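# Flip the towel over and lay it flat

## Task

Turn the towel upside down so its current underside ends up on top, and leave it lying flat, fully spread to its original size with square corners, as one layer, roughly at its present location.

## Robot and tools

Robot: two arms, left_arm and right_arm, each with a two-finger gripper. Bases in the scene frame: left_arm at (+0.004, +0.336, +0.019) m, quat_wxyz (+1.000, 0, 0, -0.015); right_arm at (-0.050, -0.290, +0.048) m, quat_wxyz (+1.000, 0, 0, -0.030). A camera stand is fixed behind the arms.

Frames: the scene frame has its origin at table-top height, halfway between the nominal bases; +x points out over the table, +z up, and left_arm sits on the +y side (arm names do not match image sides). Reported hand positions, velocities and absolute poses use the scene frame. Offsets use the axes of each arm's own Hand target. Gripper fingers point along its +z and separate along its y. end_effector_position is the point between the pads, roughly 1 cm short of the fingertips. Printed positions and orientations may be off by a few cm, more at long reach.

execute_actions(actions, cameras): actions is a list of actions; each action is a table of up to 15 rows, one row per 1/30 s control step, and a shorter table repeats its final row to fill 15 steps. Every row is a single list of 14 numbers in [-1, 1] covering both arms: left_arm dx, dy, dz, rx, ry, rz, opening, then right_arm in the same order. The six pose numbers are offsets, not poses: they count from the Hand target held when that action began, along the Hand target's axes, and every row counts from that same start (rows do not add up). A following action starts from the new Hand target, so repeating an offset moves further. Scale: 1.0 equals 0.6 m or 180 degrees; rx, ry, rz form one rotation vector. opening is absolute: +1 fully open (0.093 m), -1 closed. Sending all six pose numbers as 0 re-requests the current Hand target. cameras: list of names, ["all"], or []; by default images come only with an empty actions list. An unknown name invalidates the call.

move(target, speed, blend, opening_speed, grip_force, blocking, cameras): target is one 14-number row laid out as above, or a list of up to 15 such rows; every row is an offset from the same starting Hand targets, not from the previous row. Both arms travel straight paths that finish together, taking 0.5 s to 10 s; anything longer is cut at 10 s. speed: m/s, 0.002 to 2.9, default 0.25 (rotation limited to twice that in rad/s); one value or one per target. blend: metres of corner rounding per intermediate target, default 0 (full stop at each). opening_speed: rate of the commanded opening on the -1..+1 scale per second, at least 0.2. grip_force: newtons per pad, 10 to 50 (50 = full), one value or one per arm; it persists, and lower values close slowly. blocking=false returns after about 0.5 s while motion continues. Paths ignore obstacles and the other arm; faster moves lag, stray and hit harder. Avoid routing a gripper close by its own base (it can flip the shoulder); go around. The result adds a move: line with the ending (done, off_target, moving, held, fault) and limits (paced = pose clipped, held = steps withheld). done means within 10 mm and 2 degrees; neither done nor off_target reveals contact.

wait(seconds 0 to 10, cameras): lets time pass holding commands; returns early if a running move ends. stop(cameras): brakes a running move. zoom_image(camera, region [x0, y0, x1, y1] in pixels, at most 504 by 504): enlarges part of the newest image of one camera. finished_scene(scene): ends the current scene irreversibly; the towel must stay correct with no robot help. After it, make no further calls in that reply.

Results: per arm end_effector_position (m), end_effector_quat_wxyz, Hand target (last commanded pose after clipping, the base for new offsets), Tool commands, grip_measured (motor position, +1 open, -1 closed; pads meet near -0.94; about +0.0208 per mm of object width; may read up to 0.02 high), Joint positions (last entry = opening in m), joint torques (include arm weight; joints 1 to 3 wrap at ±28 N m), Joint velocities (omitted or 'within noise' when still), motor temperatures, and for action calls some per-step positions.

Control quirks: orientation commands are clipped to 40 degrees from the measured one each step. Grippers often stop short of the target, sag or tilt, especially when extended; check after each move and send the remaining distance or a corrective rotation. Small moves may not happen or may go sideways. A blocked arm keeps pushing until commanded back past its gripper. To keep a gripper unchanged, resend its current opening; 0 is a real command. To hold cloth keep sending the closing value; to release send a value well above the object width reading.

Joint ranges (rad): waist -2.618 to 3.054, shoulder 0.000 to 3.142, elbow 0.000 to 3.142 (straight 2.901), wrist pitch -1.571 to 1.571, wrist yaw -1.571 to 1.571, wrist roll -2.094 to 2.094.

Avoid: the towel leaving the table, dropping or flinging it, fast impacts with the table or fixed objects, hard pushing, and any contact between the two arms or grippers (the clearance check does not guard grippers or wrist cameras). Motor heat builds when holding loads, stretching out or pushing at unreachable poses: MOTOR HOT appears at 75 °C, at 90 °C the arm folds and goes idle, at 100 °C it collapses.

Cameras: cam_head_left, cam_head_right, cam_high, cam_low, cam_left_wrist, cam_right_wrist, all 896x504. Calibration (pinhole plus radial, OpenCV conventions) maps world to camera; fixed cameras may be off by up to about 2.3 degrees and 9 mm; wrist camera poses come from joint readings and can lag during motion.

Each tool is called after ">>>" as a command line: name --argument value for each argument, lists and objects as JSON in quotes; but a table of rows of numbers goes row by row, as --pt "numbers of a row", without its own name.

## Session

>>> execute_actions --actions '[]' --cameras '["cam_head_left","cam_head_right","cam_left_wrist","cam_right_wrist"]'

Scene clock: 0.00 s.
left_arm: end_effector_position=(+0.3934, +0.3237, +0.0957) grip_measured=+1.000 end_effector_quat_wxyz=(+0.554, -0.002, +0.829, +0.069) | right_arm: end_effector_position=(+0.3364, -0.3307, +0.1253) grip_measured=+1.000 end_effector_quat_wxyz=(+0.568, +0.073, +0.817, -0.071)
Joint positions: left_arm=[-0.104 1.593 0.38 0.816 -0.241 0.022 0.093] | right_arm=[0.029 1.615 0.35 0.907 0.171 0.029 0.093]
Joint velocities: within noise
Joint torques (N m): no reading
Motor temperatures (°C): left_arm=[26 34 33 27 28 24 27] | right_arm=[27 41 34 29 26 28 26]
Heat: left arm: 34 °C; right arm: 41 °C.
Hand target: left_arm +0.3964, +0.3233, +0.1026; +0.563, -0.003, +0.824, +0.068 | right_arm +0.3376, -0.3308, +0.1274; +0.570, +0.073, +0.816, -0.071
Tool commands: left_gripper/opening=+1.0 right_gripper/opening=+1.0
camera_calibration:
cam_left_wrist: T_world_to_cam=[[0.0600933, -0.990863, -0.120747, 0.307898], [-0.757322, 0.0335454, -0.652179, 0.386137], [0.650271, 0.130636, -0.748386, -0.136201], [0, 0, 0, 1]] pos_world=[0.362495, 0.309925, 0.187078]
cam_right_wrist: T_world_to_cam=[[-0.212334, -0.97694, 0.0224079, -0.254948], [-0.705361, 0.137357, -0.695412, 0.408318], [0.676298, -0.163465, -0.718261, -0.105908], [0, 0, 0, 1]] pos_world=[0.305504, -0.322467, 0.213593]
Images, in order (width x height): cam_head_left 896x504, cam_head_right 896x504, cam_left_wrist 896x504, cam_right_wrist 896x504.

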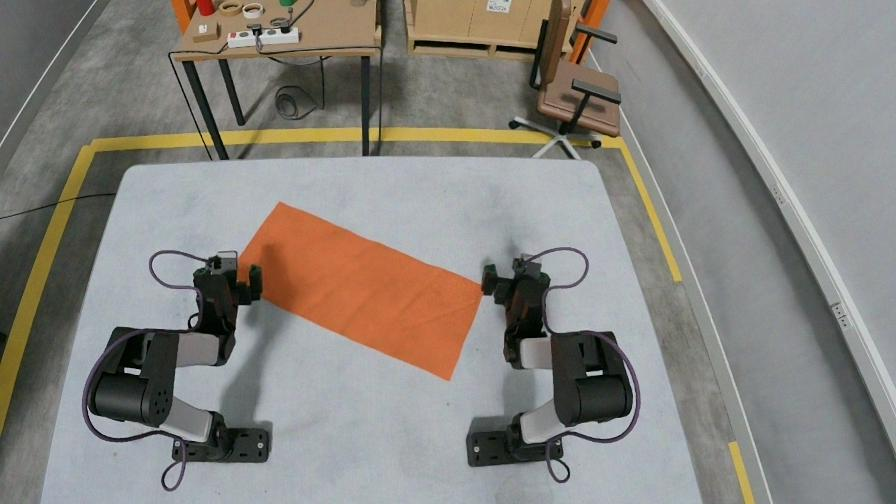

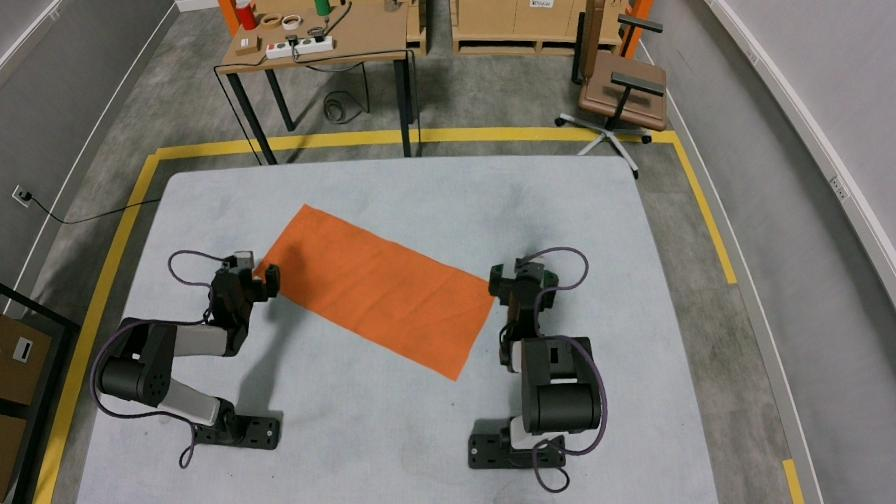

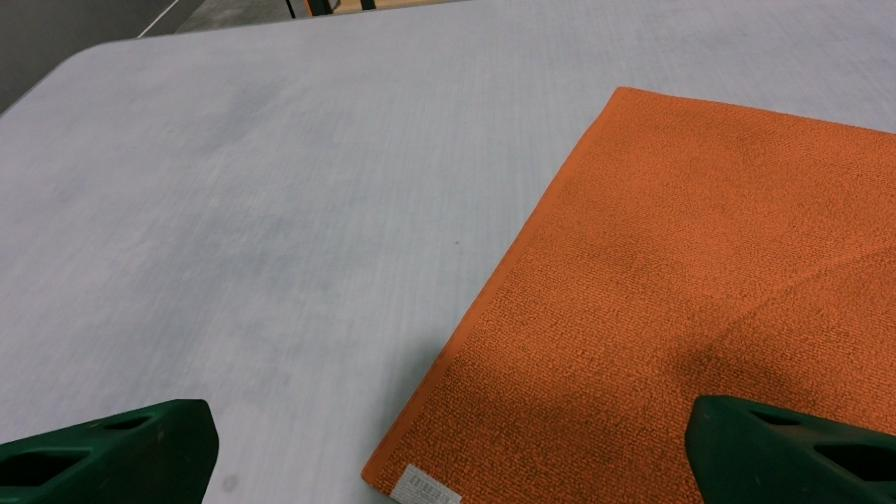

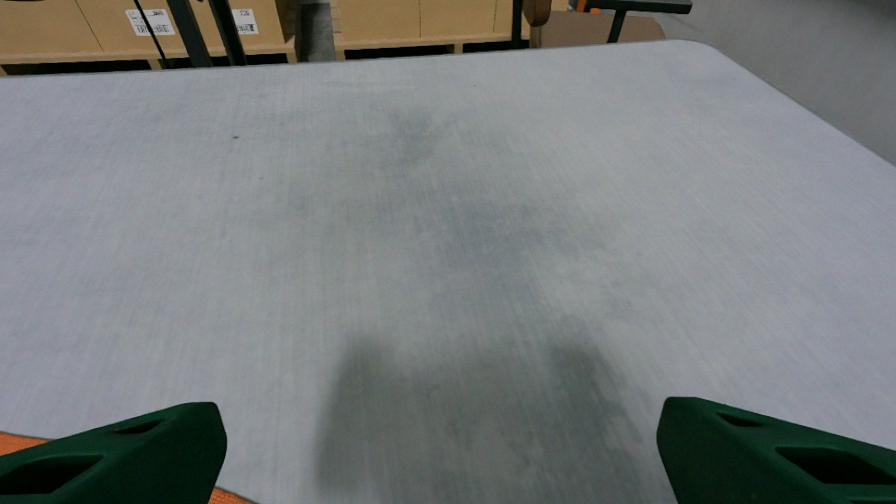

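>>> move --target '[-0.067,-0.203,0.264,0.042,0.159,-0.013,-1,0.103,0.244,-0.027,-0.059,0.1655,-0.0286,-1]' --speed 0.4

>>> move --pt "0.0965 0 0.115 0 0 0 -1 0.102 0 0.121 0 0 0 -1" --pt "0.2365 0.083 -0.003 0 0 0 -1 0.038 -0.01 0.175 0 0 0 -1" --pt "0.0975 0.083 -0.169 0 0 0 -1 -0.101 -0.01 0.009 0 0 0 -1" --cameras '["cam_head_right","cam_left_wrist","cam_right_wrist"]' --speed '[0.12,0.12,0.25]' --blend '[0.003,0,0]'

Scene clock: 28.90 s.
left_arm: end_effector_position=(+0.5640, +0.2218, +0.0754) grip_measured=-0.986 end_effector_quat_wxyz=(+0.346, +0.001, +0.938, +0.005) | right_arm: end_effector_position=(+0.3270, -0.1849, +0.0705) grip_measured=-0.986 end_effector_quat_wxyz=(+0.346, -0.003, +0.938, -0.003)
Joint positions: left_arm=[-0.22 2.218 1.646 -0.309 -0.171 -0.188 0] | right_arm=[0.437 1.694 0.732 0.061 0.246 0.285 0]
Joint torques (N m): left_arm=[-0.02 -12.36 10.03 1.4 0 -0.07] | right_arm=[-0.24 -6.64 7.64 1.71 0.08 0.1]
Motor temperatures (°C): left_arm=[26 38 35 33 28 24 27] | right_arm=[27 43 37 34 26 28 26]
Heat: left arm: 38 °C; right arm: 43 °C.
Hand target: left_arm +0.5680, +0.2181, +0.0704; +0.342, +0.000, +0.940, +0.000 | right_arm +0.3310, -0.1818, +0.0702; +0.342, +0.000, +0.940, +0.000
Off the commanded pose: left_arm 0.007 m, 1 deg | right_arm 0.005 m, 1 deg.
move: done

Scene clock: 32.57 s.
left_arm: end_effector_position=(+0.4532, +0.2673, +0.0946) grip_measured=-0.986 end_effector_quat_wxyz=(+0.327, +0.000, +0.945, +0.004) | right_arm: end_effector_position=(+0.3779, -0.1892, +0.0982) grip_measured=-0.986 end_effector_quat_wxyz=(+0.340, +0.003, +0.940, -0.006)
Joint positions: left_arm=[-0.169 1.788 1.121 -0.248 -0.129 -0.154 0] | right_arm=[0.371 1.786 0.99 -0.109 0.21 0.245 0]
Joint torques (N m): left_arm=[0.59 -12.75 8.8 1.35 -0.02 0.06] | right_arm=[-0.57 -11.04 7.53 1.73 -0.07 -0.01]
Heat: left arm: 40 °C; right arm: 43 °C.
Hand target: left_arm +0.4579, +0.2679, +0.1102; +0.342, +0.000, +0.940, +0.000 | right_arm +0.3809, -0.1878, +0.1049; +0.342, +0.000, +0.940, +0.000
Off the commanded pose: left_arm 0.016 m, 2 deg | right_arm 0.007 m, 1 deg.
move: off_target (left_arm)
camera_calibration:
cam_left_wrist: T_world_to_cam=[[-0.0190343, -0.999807, -0.00484847, 0.275673], [-0.979354, 0.0196206, -0.2012, 0.49428], [0.201257, 0.000918663, -0.979538, 0.0914345], [0, 0, 0, 1]] pos_world=[0.470921, 0.265838, 0.19035]
cam_right_wrist: T_world_to_cam=[[-0.0255376, -0.999654, 0.00637002, -0.180593], [-0.969993, 0.0232377, -0.242018, 0.433168], [0.241786, -0.0123594, -0.970251, 0.0873112], [0, 0, 0, 1]] pos_world=[0.394447, -0.189517, 0.190699]
Images, in order (width x height): cam_head_right 896x504, cam_left_wrist 896x504, cam_right_wrist 896x504.

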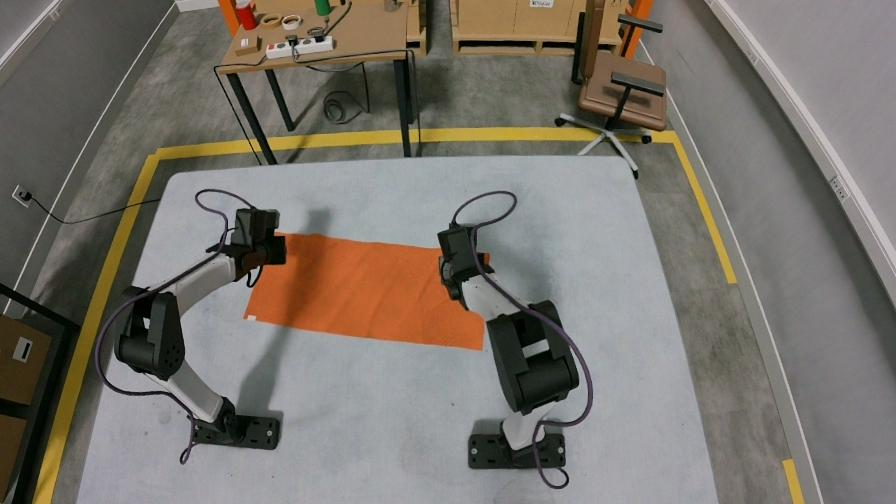

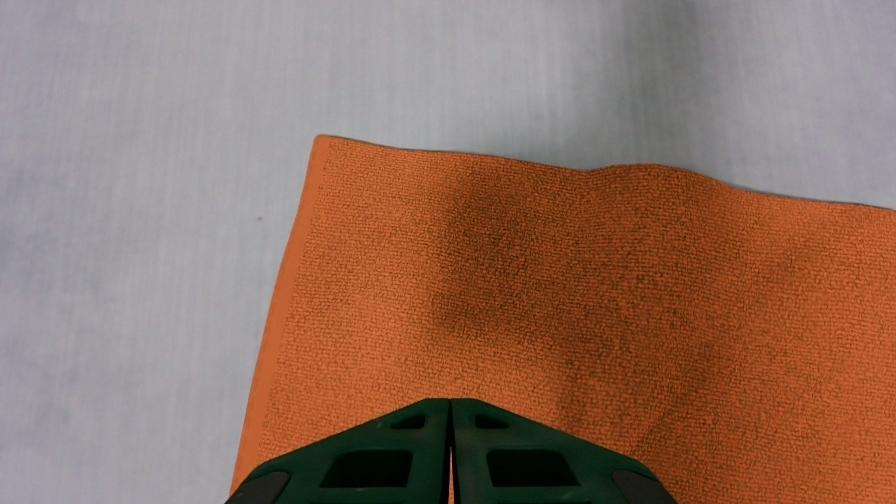

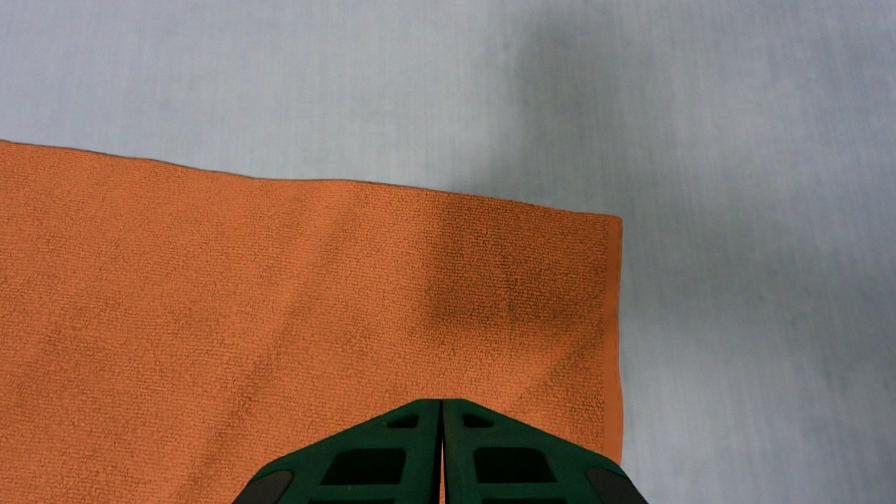

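>>> move --pt "-0.063 0.0685 0.1615 0.0339 0.0276 0.0441 0.1 -0.039 -0.11 0.1305 0.0339 0.0276 0.0441 0.1" --pt "0.039 0.0685 0.283 0.0339 0.0276 0.0441 0.1 0.058 -0.11 0.245 0.0339 0.0276 0.0441 0.1" --cameras '["cam_left_wrist","cam_right_wrist"]' --speed '[0.3,0.12]' --blend '[0.01,0]'

Scene clock: 53.73 s.
left_arm: end_effector_position=(+0.5703, +0.3079, +0.0206) grip_measured=+0.098 end_effector_quat_wxyz=(+0.363, +0.081, +0.928, -0.032) | right_arm: end_effector_position=(+0.4710, -0.2556, +0.0129) grip_measured=+0.098 end_effector_quat_wxyz=(+0.351, +0.089, +0.932, -0.023)
Joint positions: left_arm=[0.013 2.272 1.468 -0.026 0.107 0.115 0.05] | right_arm=[0.186 2.237 1.244 0.12 0.187 0.248 0.05]
Joint torques (N m): left_arm=[-0.18 -7.69 4.57 1.11 -0.09 0.12] | right_arm=[0.13 -8.51 3.38 1.66 -0.01 0.1]
Motor temperatures (°C): left_arm=[26 43 38 33 28 24 27] | right_arm=[27 49 41 34 26 28 26]
Heat: left arm: 43 °C; right arm: 49 °C.
Hand target: left_arm +0.5493, +0.3090, -0.0349; +0.300, +0.083, +0.950, -0.027 | right_arm +0.4487, -0.2538, -0.0300; +0.299, +0.084, +0.950, -0.026
Off the commanded pose: left_arm 0.059 m, 8 deg | right_arm 0.049 m, 6 deg.
move: off_target (left_arm, right_arm)
camera_calibration:
cam_left_wrist: T_world_to_cam=[[-0.194363, -0.980929, 0.00131545, 0.412069], [-0.942134, 0.186303, -0.278704, 0.522459], [0.273143, -0.0554091, -0.960376, -0.0286366], [0, 0, 0, 1]] pos_world=[0.580139, 0.305288, 0.117567]
cam_right_wrist: T_world_to_cam=[[-0.197713, -0.980002, -0.0224726, -0.157529], [-0.943787, 0.196502, -0.265806, 0.536692], [0.264906, -0.0313441, -0.963765, -0.0346551], [0, 0, 0, 1]] pos_world=[0.484558, -0.260926, 0.105717]
Images, in order (width x height): cam_left_wrist 896x504, cam_right_wrist 896x504.

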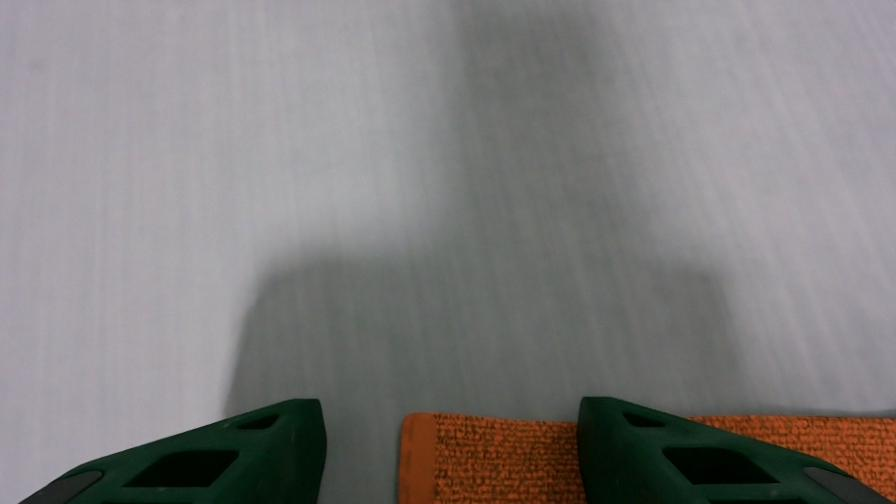

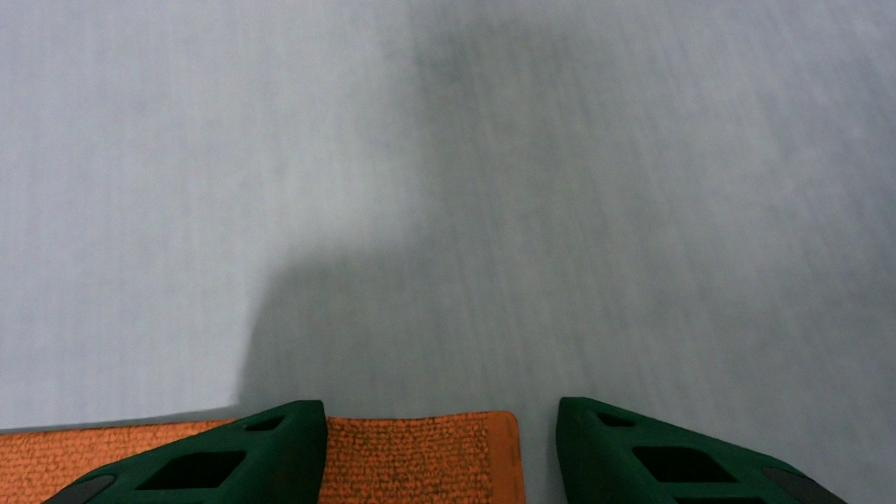

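>>> move --pt "-0.011 0 -0.074 0 0 0 0.1 -0.011 0 -0.074 0 0 0 0.1" --pt "0.027 0 -0.019 0 0 0 0.1 0.027 0 -0.019 0 0 0 0.1" --pt "0.027 0 -0.019 0 0 0 -1 0.027 0 -0.019 0 0 0 -1" --cameras '["cam_left_wrist","cam_right_wrist"]' --speed 0.12 --opening_speed 2

Scene clock: 63.93 s.
left_arm: end_effector_position=(+0.5581, +0.2937, +0.0205) grip_measured=-0.980 end_effector_quat_wxyz=(+0.378, +0.099, +0.919, -0.055) | right_arm: end_effector_position=(+0.4556, -0.2392, +0.0133) grip_measured=-0.980 end_effector_quat_wxyz=(+0.360, +0.079, +0.929, -0.003)
Joint positions: left_arm=[0.003 2.234 1.369 0.065 0.159 0.123 0] | right_arm=[0.215 2.194 1.148 0.197 0.166 0.261 0]
Joint torques (N m): left_arm=[1.16 -8.92 3.56 0.75 -0.51 0.11] | right_arm=[-0.84 -8.34 3.44 1.32 0.25 0.06]
Heat: left arm: 44 °C; right arm: 49 °C.
Hand target: left_arm +0.5299, +0.3125, -0.0347; +0.300, +0.083, +0.950, -0.027 | right_arm +0.4292, -0.2504, -0.0300; +0.299, +0.084, +0.950, -0.026
Off the commanded pose: left_arm 0.065 m, 10 deg | right_arm 0.052 m, 8 deg.
move: off_target (left_arm, right_arm); target 3's new opening was sent with left_arm's hand 0.063 m and 9 deg from that target
camera_calibration:
cam_left_wrist: T_world_to_cam=[[-0.244918, -0.969172, 0.0268628, 0.420074], [-0.922223, 0.224325, -0.314934, 0.491974], [0.299199, -0.101907, -0.948733, -0.0272876], [0, 0, 0, 1]] pos_world=[0.564758, 0.293981, 0.117766]
cam_right_wrist: T_world_to_cam=[[-0.164751, -0.98486, -0.0539203, -0.160245], [-0.943723, 0.173292, -0.281702, 0.513644], [0.286781, 0.0044753, -0.957986, -0.0311255], [0, 0, 0, 1]] pos_world=[0.467264, -0.246691, 0.106236]
Images, in order (width x height): cam_left_wrist 896x504, cam_right_wrist 896x504.

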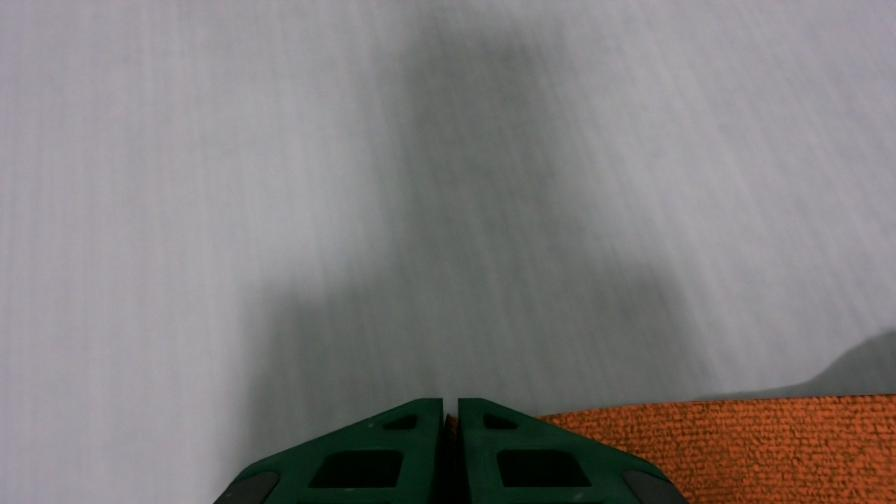

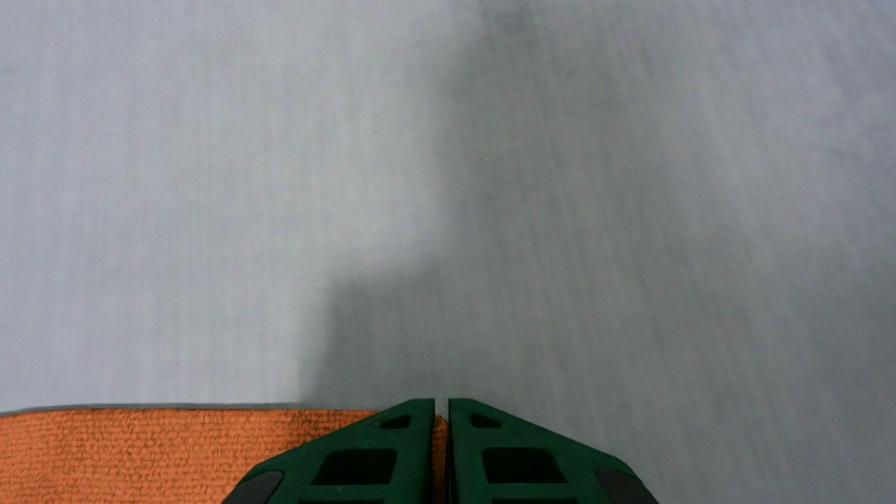

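>>> move --pt "-0.077 0 -0.109 0 0 0 -1 -0.077 0 -0.109 0 0 0 -1" --pt "-0.262 0 -0.519 0 -0.06 0 -1 -0.262 0 -0.519 0 -0.06 0 -1" --cameras '["cam_low","cam_head_right"]' --speed 0.25 --blend '[0.03,0]'

Scene clock: 76.90 s.
left_arm: end_effector_position=(+0.4822, +0.3153, +0.2884) grip_measured=-0.982 end_effector_quat_wxyz=(+0.364, +0.081, +0.927, -0.043) | right_arm: end_effector_position=(+0.3818, -0.2371, +0.3024) grip_measured=-0.980 end_effector_quat_wxyz=(+0.377, +0.071, +0.923, -0.024)
Joint positions: left_arm=[0.039 1.78 1.845 -0.896 0.144 0.126 0] | right_arm=[0.276 1.593 1.562 -0.797 0.246 0.274 0]
Joint torques (N m): left_arm=[0.9 -13.56 9.48 1.51 0.01 0.1] | right_arm=[-0.08 -9.96 8.81 1.79 0.49 0.11]
Heat: left arm: 46 °C; right arm: 49 °C.
Hand target: left_arm +0.4803, +0.3213, +0.3105; +0.388, +0.080, +0.917, -0.034 | right_arm +0.3802, -0.2419, +0.3151; +0.387, +0.081, +0.918, -0.034
Off the commanded pose: left_arm 0.023 m, 3 deg | right_arm 0.014 m, 2 deg.
move: off_target (left_arm, right_arm)
Images, in order (width x height): cam_head_right 896x504, cam_low 896x504.

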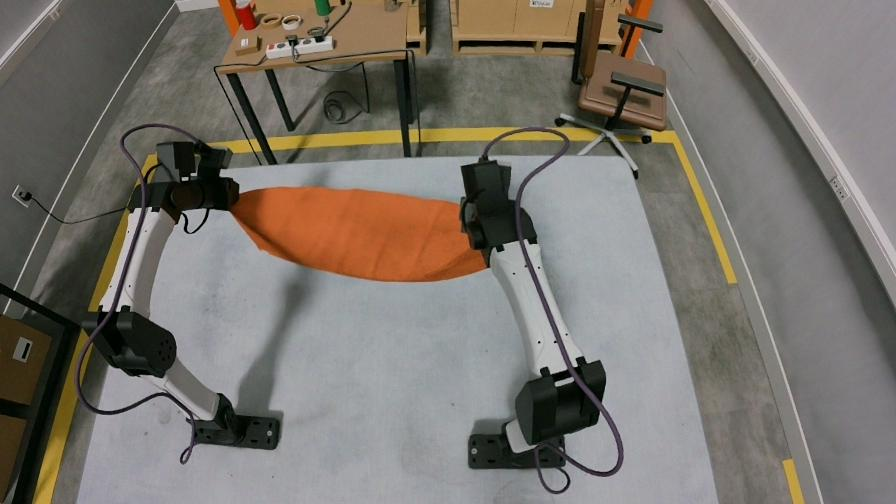

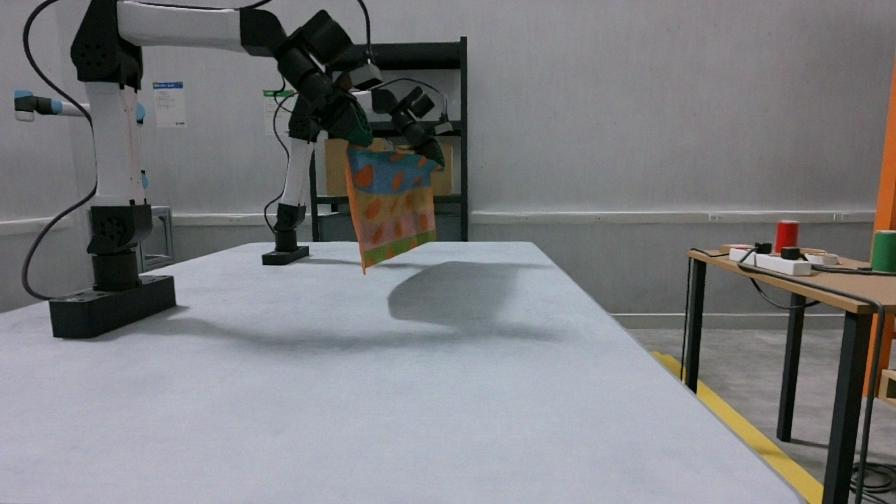

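>>> move --pt "0.084 0 0.081 0 0 0 -1 0.084 0 0.081 0 0 0 -1" --pt "0.555 0 0.075 0 0.1 0 -1 0.555 0 0.075 0 0.1 0 -1" --pt "0.6495 0 0.085 0 0.13 0 -1 0.6495 0 0.085 0 0.13 0 -1" --pt "0.6495 0 0.085 0 0.13 0 0.1 0.6495 0 0.085 0 0.13 0 0.1" --pt "0.4945 0 -0.066 0 0.13 0 0.1 0.4945 0 -0.066 0 0.13 0 0.1" --pt "0.306 -0.031 0.187 0 0.06 0 0.1 0.306 -0.031 0.187 0 0.06 0 0.1" --cameras '["cam_low","cam_head_right","cam_left_wrist","cam_right_wrist"]' --speed '[0.12,0.17,0.12,0.1,0.25,0.3]' --blend '[0.02,0.01,0,0,0.03,0]' --opening_speed 2

Scene clock: 93.60 s.
left_arm: end_effector_position=(+0.4209, +0.3111, +0.0978) grip_measured=+0.098 end_effector_quat_wxyz=(+0.292, +0.086, +0.952, -0.030) | right_arm: end_effector_position=(+0.3188, -0.2544, +0.1004) grip_measured=+0.098 end_effector_quat_wxyz=(+0.290, +0.087, +0.952, -0.034)
Joint positions: left_arm=[0.011 1.682 1.052 -0.352 0.098 0.132 0.05] | right_arm=[0.256 1.58 0.835 -0.271 0.222 0.315 0.05]
Joint torques (N m): left_arm=[-0.13 -7.35 9.61 1.42 -0.04 -0.08] | right_arm=[-0.61 -6.12 8.5 1.85 0.01 -0.07]
Motor temperatures (°C): left_arm=[26 48 38 34 28 24 27] | right_arm=[27 48 42 34 26 28 27]
Heat: left arm: 48 °C; right arm: 48 °C.
Hand target: left_arm +0.4305, +0.3110, +0.1006; +0.300, +0.083, +0.950, -0.027 | right_arm +0.3300, -0.2518, +0.1054; +0.299, +0.084, +0.950, -0.026
Off the commanded pose: left_arm 0.010 m, 1 deg | right_arm 0.012 m, 1 deg.
move: off_target (right_arm); target 4's new opening was sent with left_arm's hand 0.032 m and 6 deg from that target
camera_calibration:
cam_left_wrist: T_world_to_cam=[[-0.202538, -0.979205, 0.0116287, 0.388088], [-0.971008, 0.199275, -0.132033, 0.396349], [0.12697, -0.0380332, -0.991177, 0.145677], [0, 0, 0, 1]] pos_world=[0.444964, 0.306576, 0.192209]
cam_right_wrist: T_world_to_cam=[[-0.201242, -0.979444, 0.0138436, -0.186863], [-0.969842, 0.197246, -0.14318, 0.412302], [0.137506, -0.04224, -0.9896, 0.130423], [0, 0, 0, 1]] pos_world=[0.344329, -0.258837, 0.190686]
Images, in order (width x height): cam_head_right 896x504, cam_low 896x504, cam_left_wrist 896x504, cam_right_wrist 896x504.

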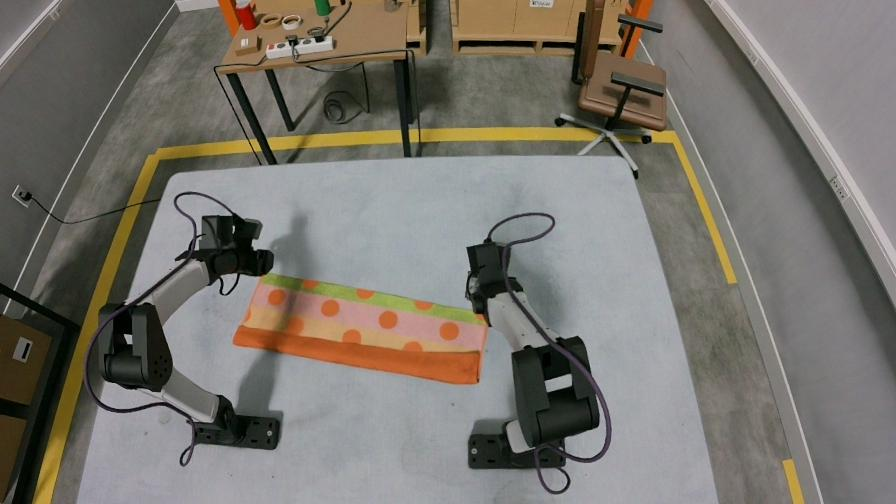

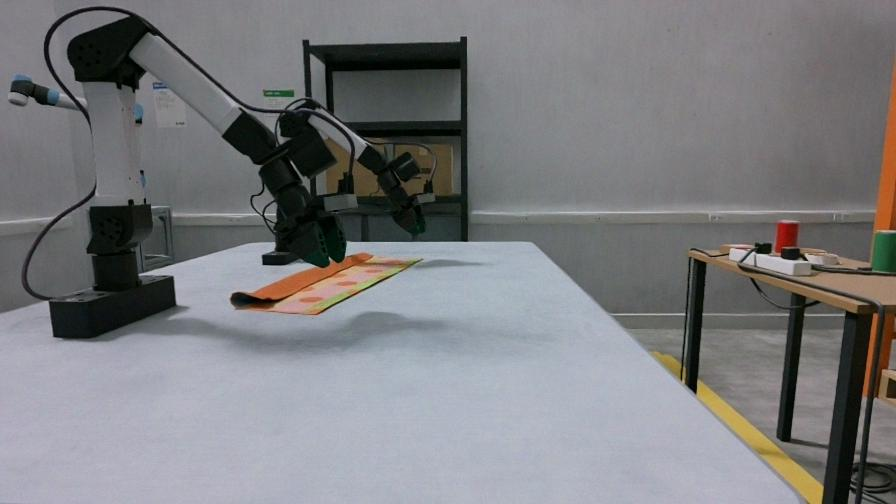

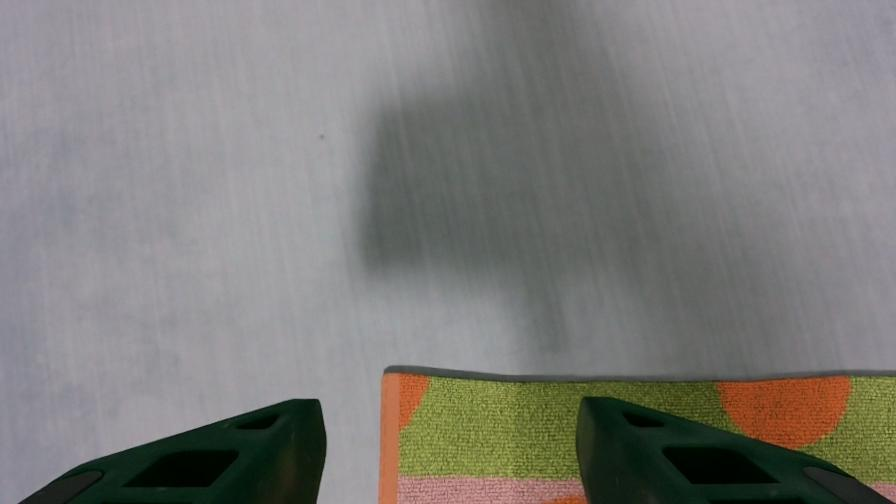

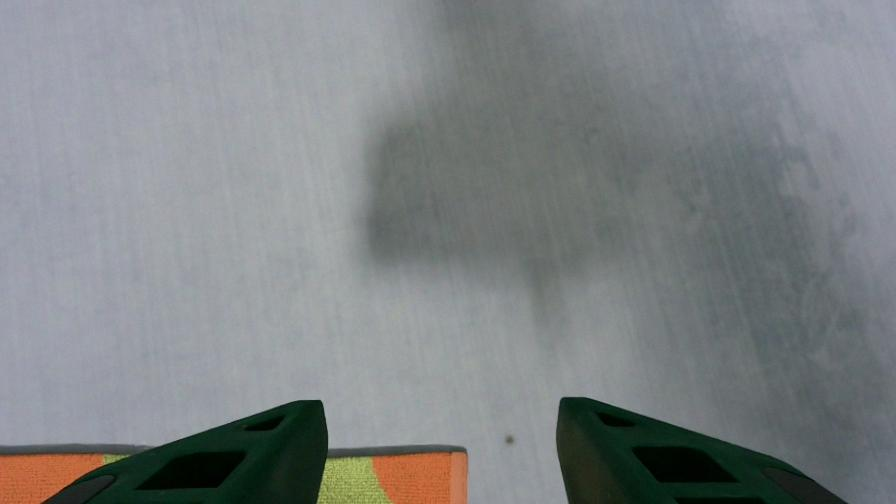

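>>> move --pt "0.09 0.018 0.039 0.0096 0 0.0137 0.1 0.128 0.011 0.012 0.0096 0 0.0137 0.1" --pt "0.1665 0.018 0.148 0.0096 0 0.0137 0.1 0.21 0.011 0.128 0.0096 0 0.0137 0.1" --pt "0.1665 0.018 0.148 0.0096 0 0.0137 -1 0.21 0.011 0.128 0.0096 0 0.0137 -1" --cameras '["cam_left_wrist","cam_right_wrist"]' --speed '[0.2,0.12,0.1]' --blend '[0.01,0,0]' --opening_speed 2

Scene clock: 109.53 s.
left_arm: end_effector_position=(+0.4274, +0.3066, +0.0185) grip_measured=-0.980 end_effector_quat_wxyz=(+0.376, +0.132, +0.914, -0.071) | right_arm: end_effector_position=(+0.3070, -0.2271, +0.0134) grip_measured=-0.979 end_effector_quat_wxyz=(+0.384, +0.121, +0.915, -0.011)
Joint positions: left_arm=[0.061 1.869 0.757 0.294 0.253 0.217 0] | right_arm=[0.391 1.855 0.493 0.517 0.342 0.463 0]
Joint torques (N m): left_arm=[1.03 -3.84 3.08 0.76 -0.74 0.11] | right_arm=[-0.76 -3.44 2.25 0.56 -0.19 0.11]
Heat: left arm: 44 °C; right arm: 47 °C.
Hand target: left_arm +0.4021, +0.3270, -0.0296; +0.299, +0.108, +0.947, -0.034 | right_arm +0.2729, -0.2349, -0.0297; +0.299, +0.109, +0.948, -0.034
Off the commanded pose: left_arm 0.058 m, 11 deg | right_arm 0.056 m, 11 deg.
move: off_target (left_arm, right_arm); target 3's new opening was sent with left_arm's hand 0.055 m and 9 deg from that target
camera_calibration:
cam_left_wrist: T_world_to_cam=[[-0.314672, -0.94869, 0.0311216, 0.424064], [-0.903258, 0.289203, -0.316998, 0.340024], [0.291732, -0.127861, -0.947916, 0.0223403], [0, 0, 0, 1]] pos_world=[0.434053, 0.306825, 0.115766]
cam_right_wrist: T_world_to_cam=[[-0.245941, -0.966273, -0.0763479, -0.14341], [-0.908497, 0.257256, -0.329321, 0.380323], [0.337855, -0.0116317, -0.941126, -0.00801225], [0, 0, 0, 1]] pos_world=[0.312959, -0.236507, 0.106759]
Images, in order (width x height): cam_left_wrist 896x504, cam_right_wrist 896x504.

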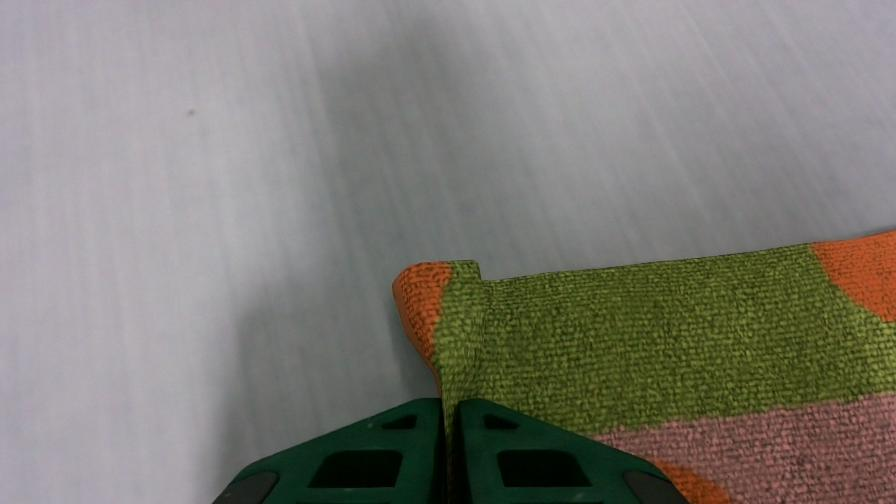

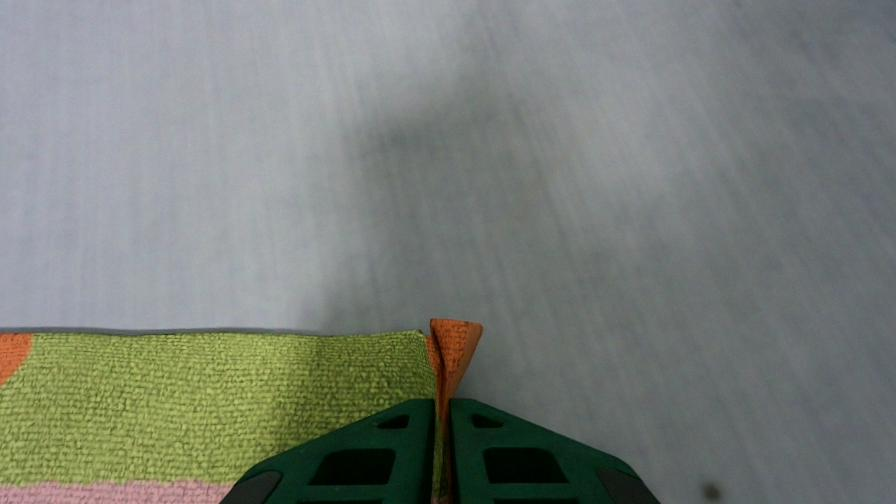

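>>> move --pt "-0.077 0 -0.109 0 0 0 -1 -0.077 0 -0.109 0 0 0 -1" --pt "-0.226 0 -0.554 0 0 0 -1 -0.226 0 -0.554 0 0 0 -1" --cameras '["cam_head_right","cam_low"]' --speed 0.25 --blend '[0.03,0]'

>>> move --pt "0.0625 0 0.0885 0 0.04 0 -1 0.0625 0 0.0885 0 0.04 0 -1" --pt "-0.051 0 0.595 0 0 0 -1 -0.051 0 0.595 0 0 0 -1" --pt "-0.049 0 0.6695 0 0 0 -1 -0.049 0 0.6695 0 0 0 -1" --cameras '["cam_head_right","cam_low"]' --speed '[0.12,0.16,0.1]' --blend '[0.02,0.01,0]'

Scene clock: 128.67 s.
left_arm: end_effector_position=(+0.3169, +0.3345, +0.3167) grip_measured=-0.980 end_effector_quat_wxyz=(+0.292, +0.114, +0.948, -0.055) | right_arm: end_effector_position=(+0.1995, -0.2051, +0.3186) grip_measured=-0.979 end_effector_quat_wxyz=(+0.300, +0.102, +0.949, -0.003)
Joint positions: left_arm=[0.155 1.365 1.655 -1.3 0.238 0.294 0] | right_arm=[0.619 1.19 1.426 -1.309 0.366 0.678 0]
Joint torques (N m): left_arm=[1.31 -3.81 8.62 1.39 -0.13 0.1] | right_arm=[-0.39 -2.93 7.06 0.94 0.85 0.11]
Motor temperatures (°C): left_arm=[26 41 38 32 29 24 27] | right_arm=[26 46 40 33 26 28 27]
Heat: left arm: 41 °C; right arm: 46 °C.
Hand target: left_arm +0.3241, +0.3453, +0.3204; +0.299, +0.108, +0.947, -0.034 | right_arm +0.1955, -0.2170, +0.3204; +0.298, +0.108, +0.948, -0.034
Off the commanded pose: left_arm 0.013 m, 3 deg | right_arm 0.013 m, 4 deg.
move: off_target (left_arm, right_arm)
Images, in order (width x height): cam_head_right 896x504, cam_low 896x504.

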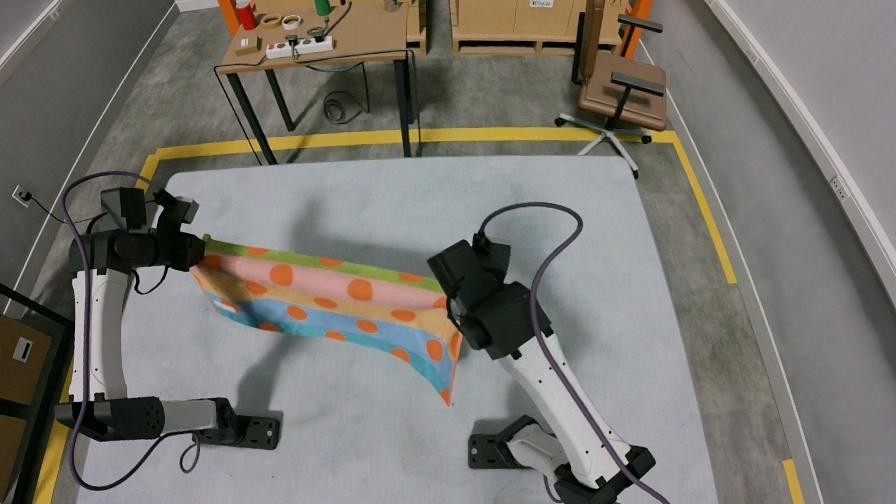

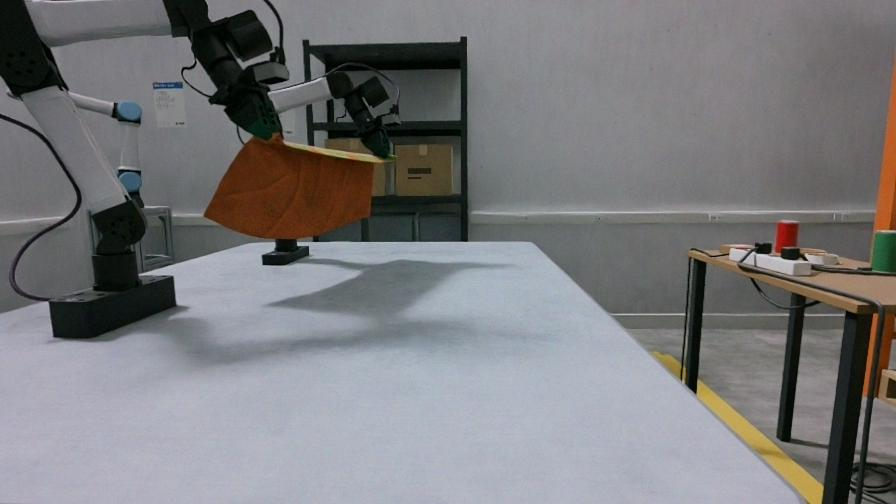

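Scene clock: 132.10 s.
left_arm: end_effector_position=(+0.5660, +0.2764, +0.0229) grip_measured=-0.980 end_effector_quat_wxyz=(+0.304, +0.121, +0.943, -0.059) | right_arm: end_effector_position=(+0.4404, -0.2634, +0.0170) grip_measured=-0.979 end_effector_quat_wxyz=(+0.304, +0.105, +0.947, -0.020)
Joint positions: left_arm=[-0.03 2.309 1.627 -0.276 0.151 0.148 0] | right_arm=[0.17 2.153 1.193 -0.01 0.164 0.279 0]
Joint torques (N m): left_arm=[0.58 -11.34 8.98 1.47 -0.38 -0.08] | right_arm=[-1.69 -10.21 6.76 1.77 0.3 -0.1]
Heat: left arm: 41 °C; right arm: 46 °C.
Hand target: left_arm +0.5725, +0.2876, +0.0086; +0.299, +0.108, +0.947, -0.035 | right_arm +0.4432, -0.2744, +0.0080; +0.298, +0.109, +0.948, -0.034
Off the commanded pose: left_arm 0.019 m, 3 deg | right_arm 0.014 m, 2 deg.
move: off_target (left_arm, right_arm)
Images, in order (width x height): cam_head_right 896x504, cam_low 896x504.

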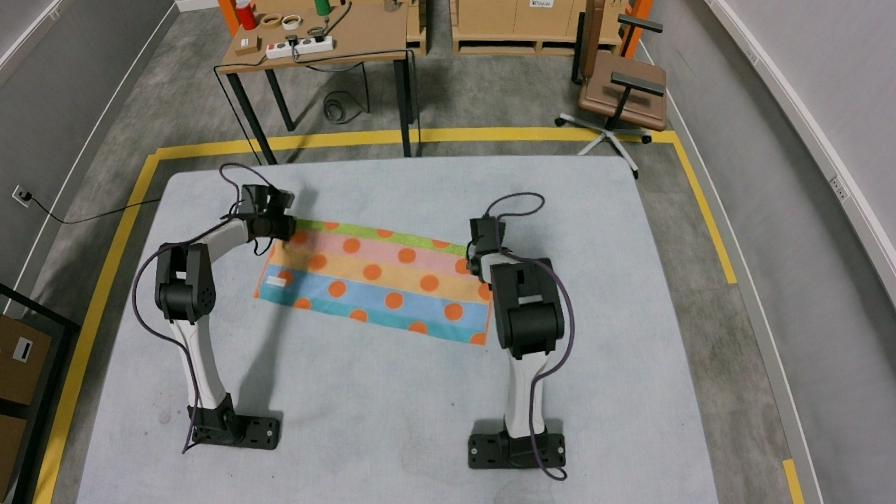

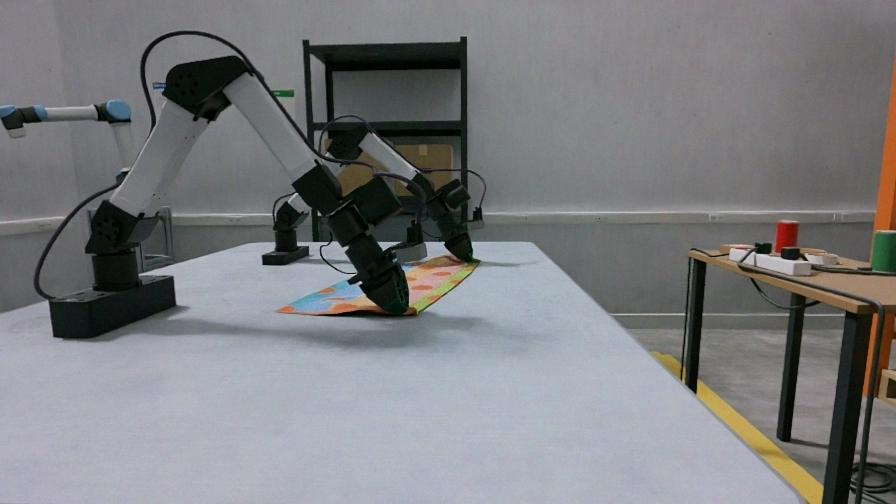

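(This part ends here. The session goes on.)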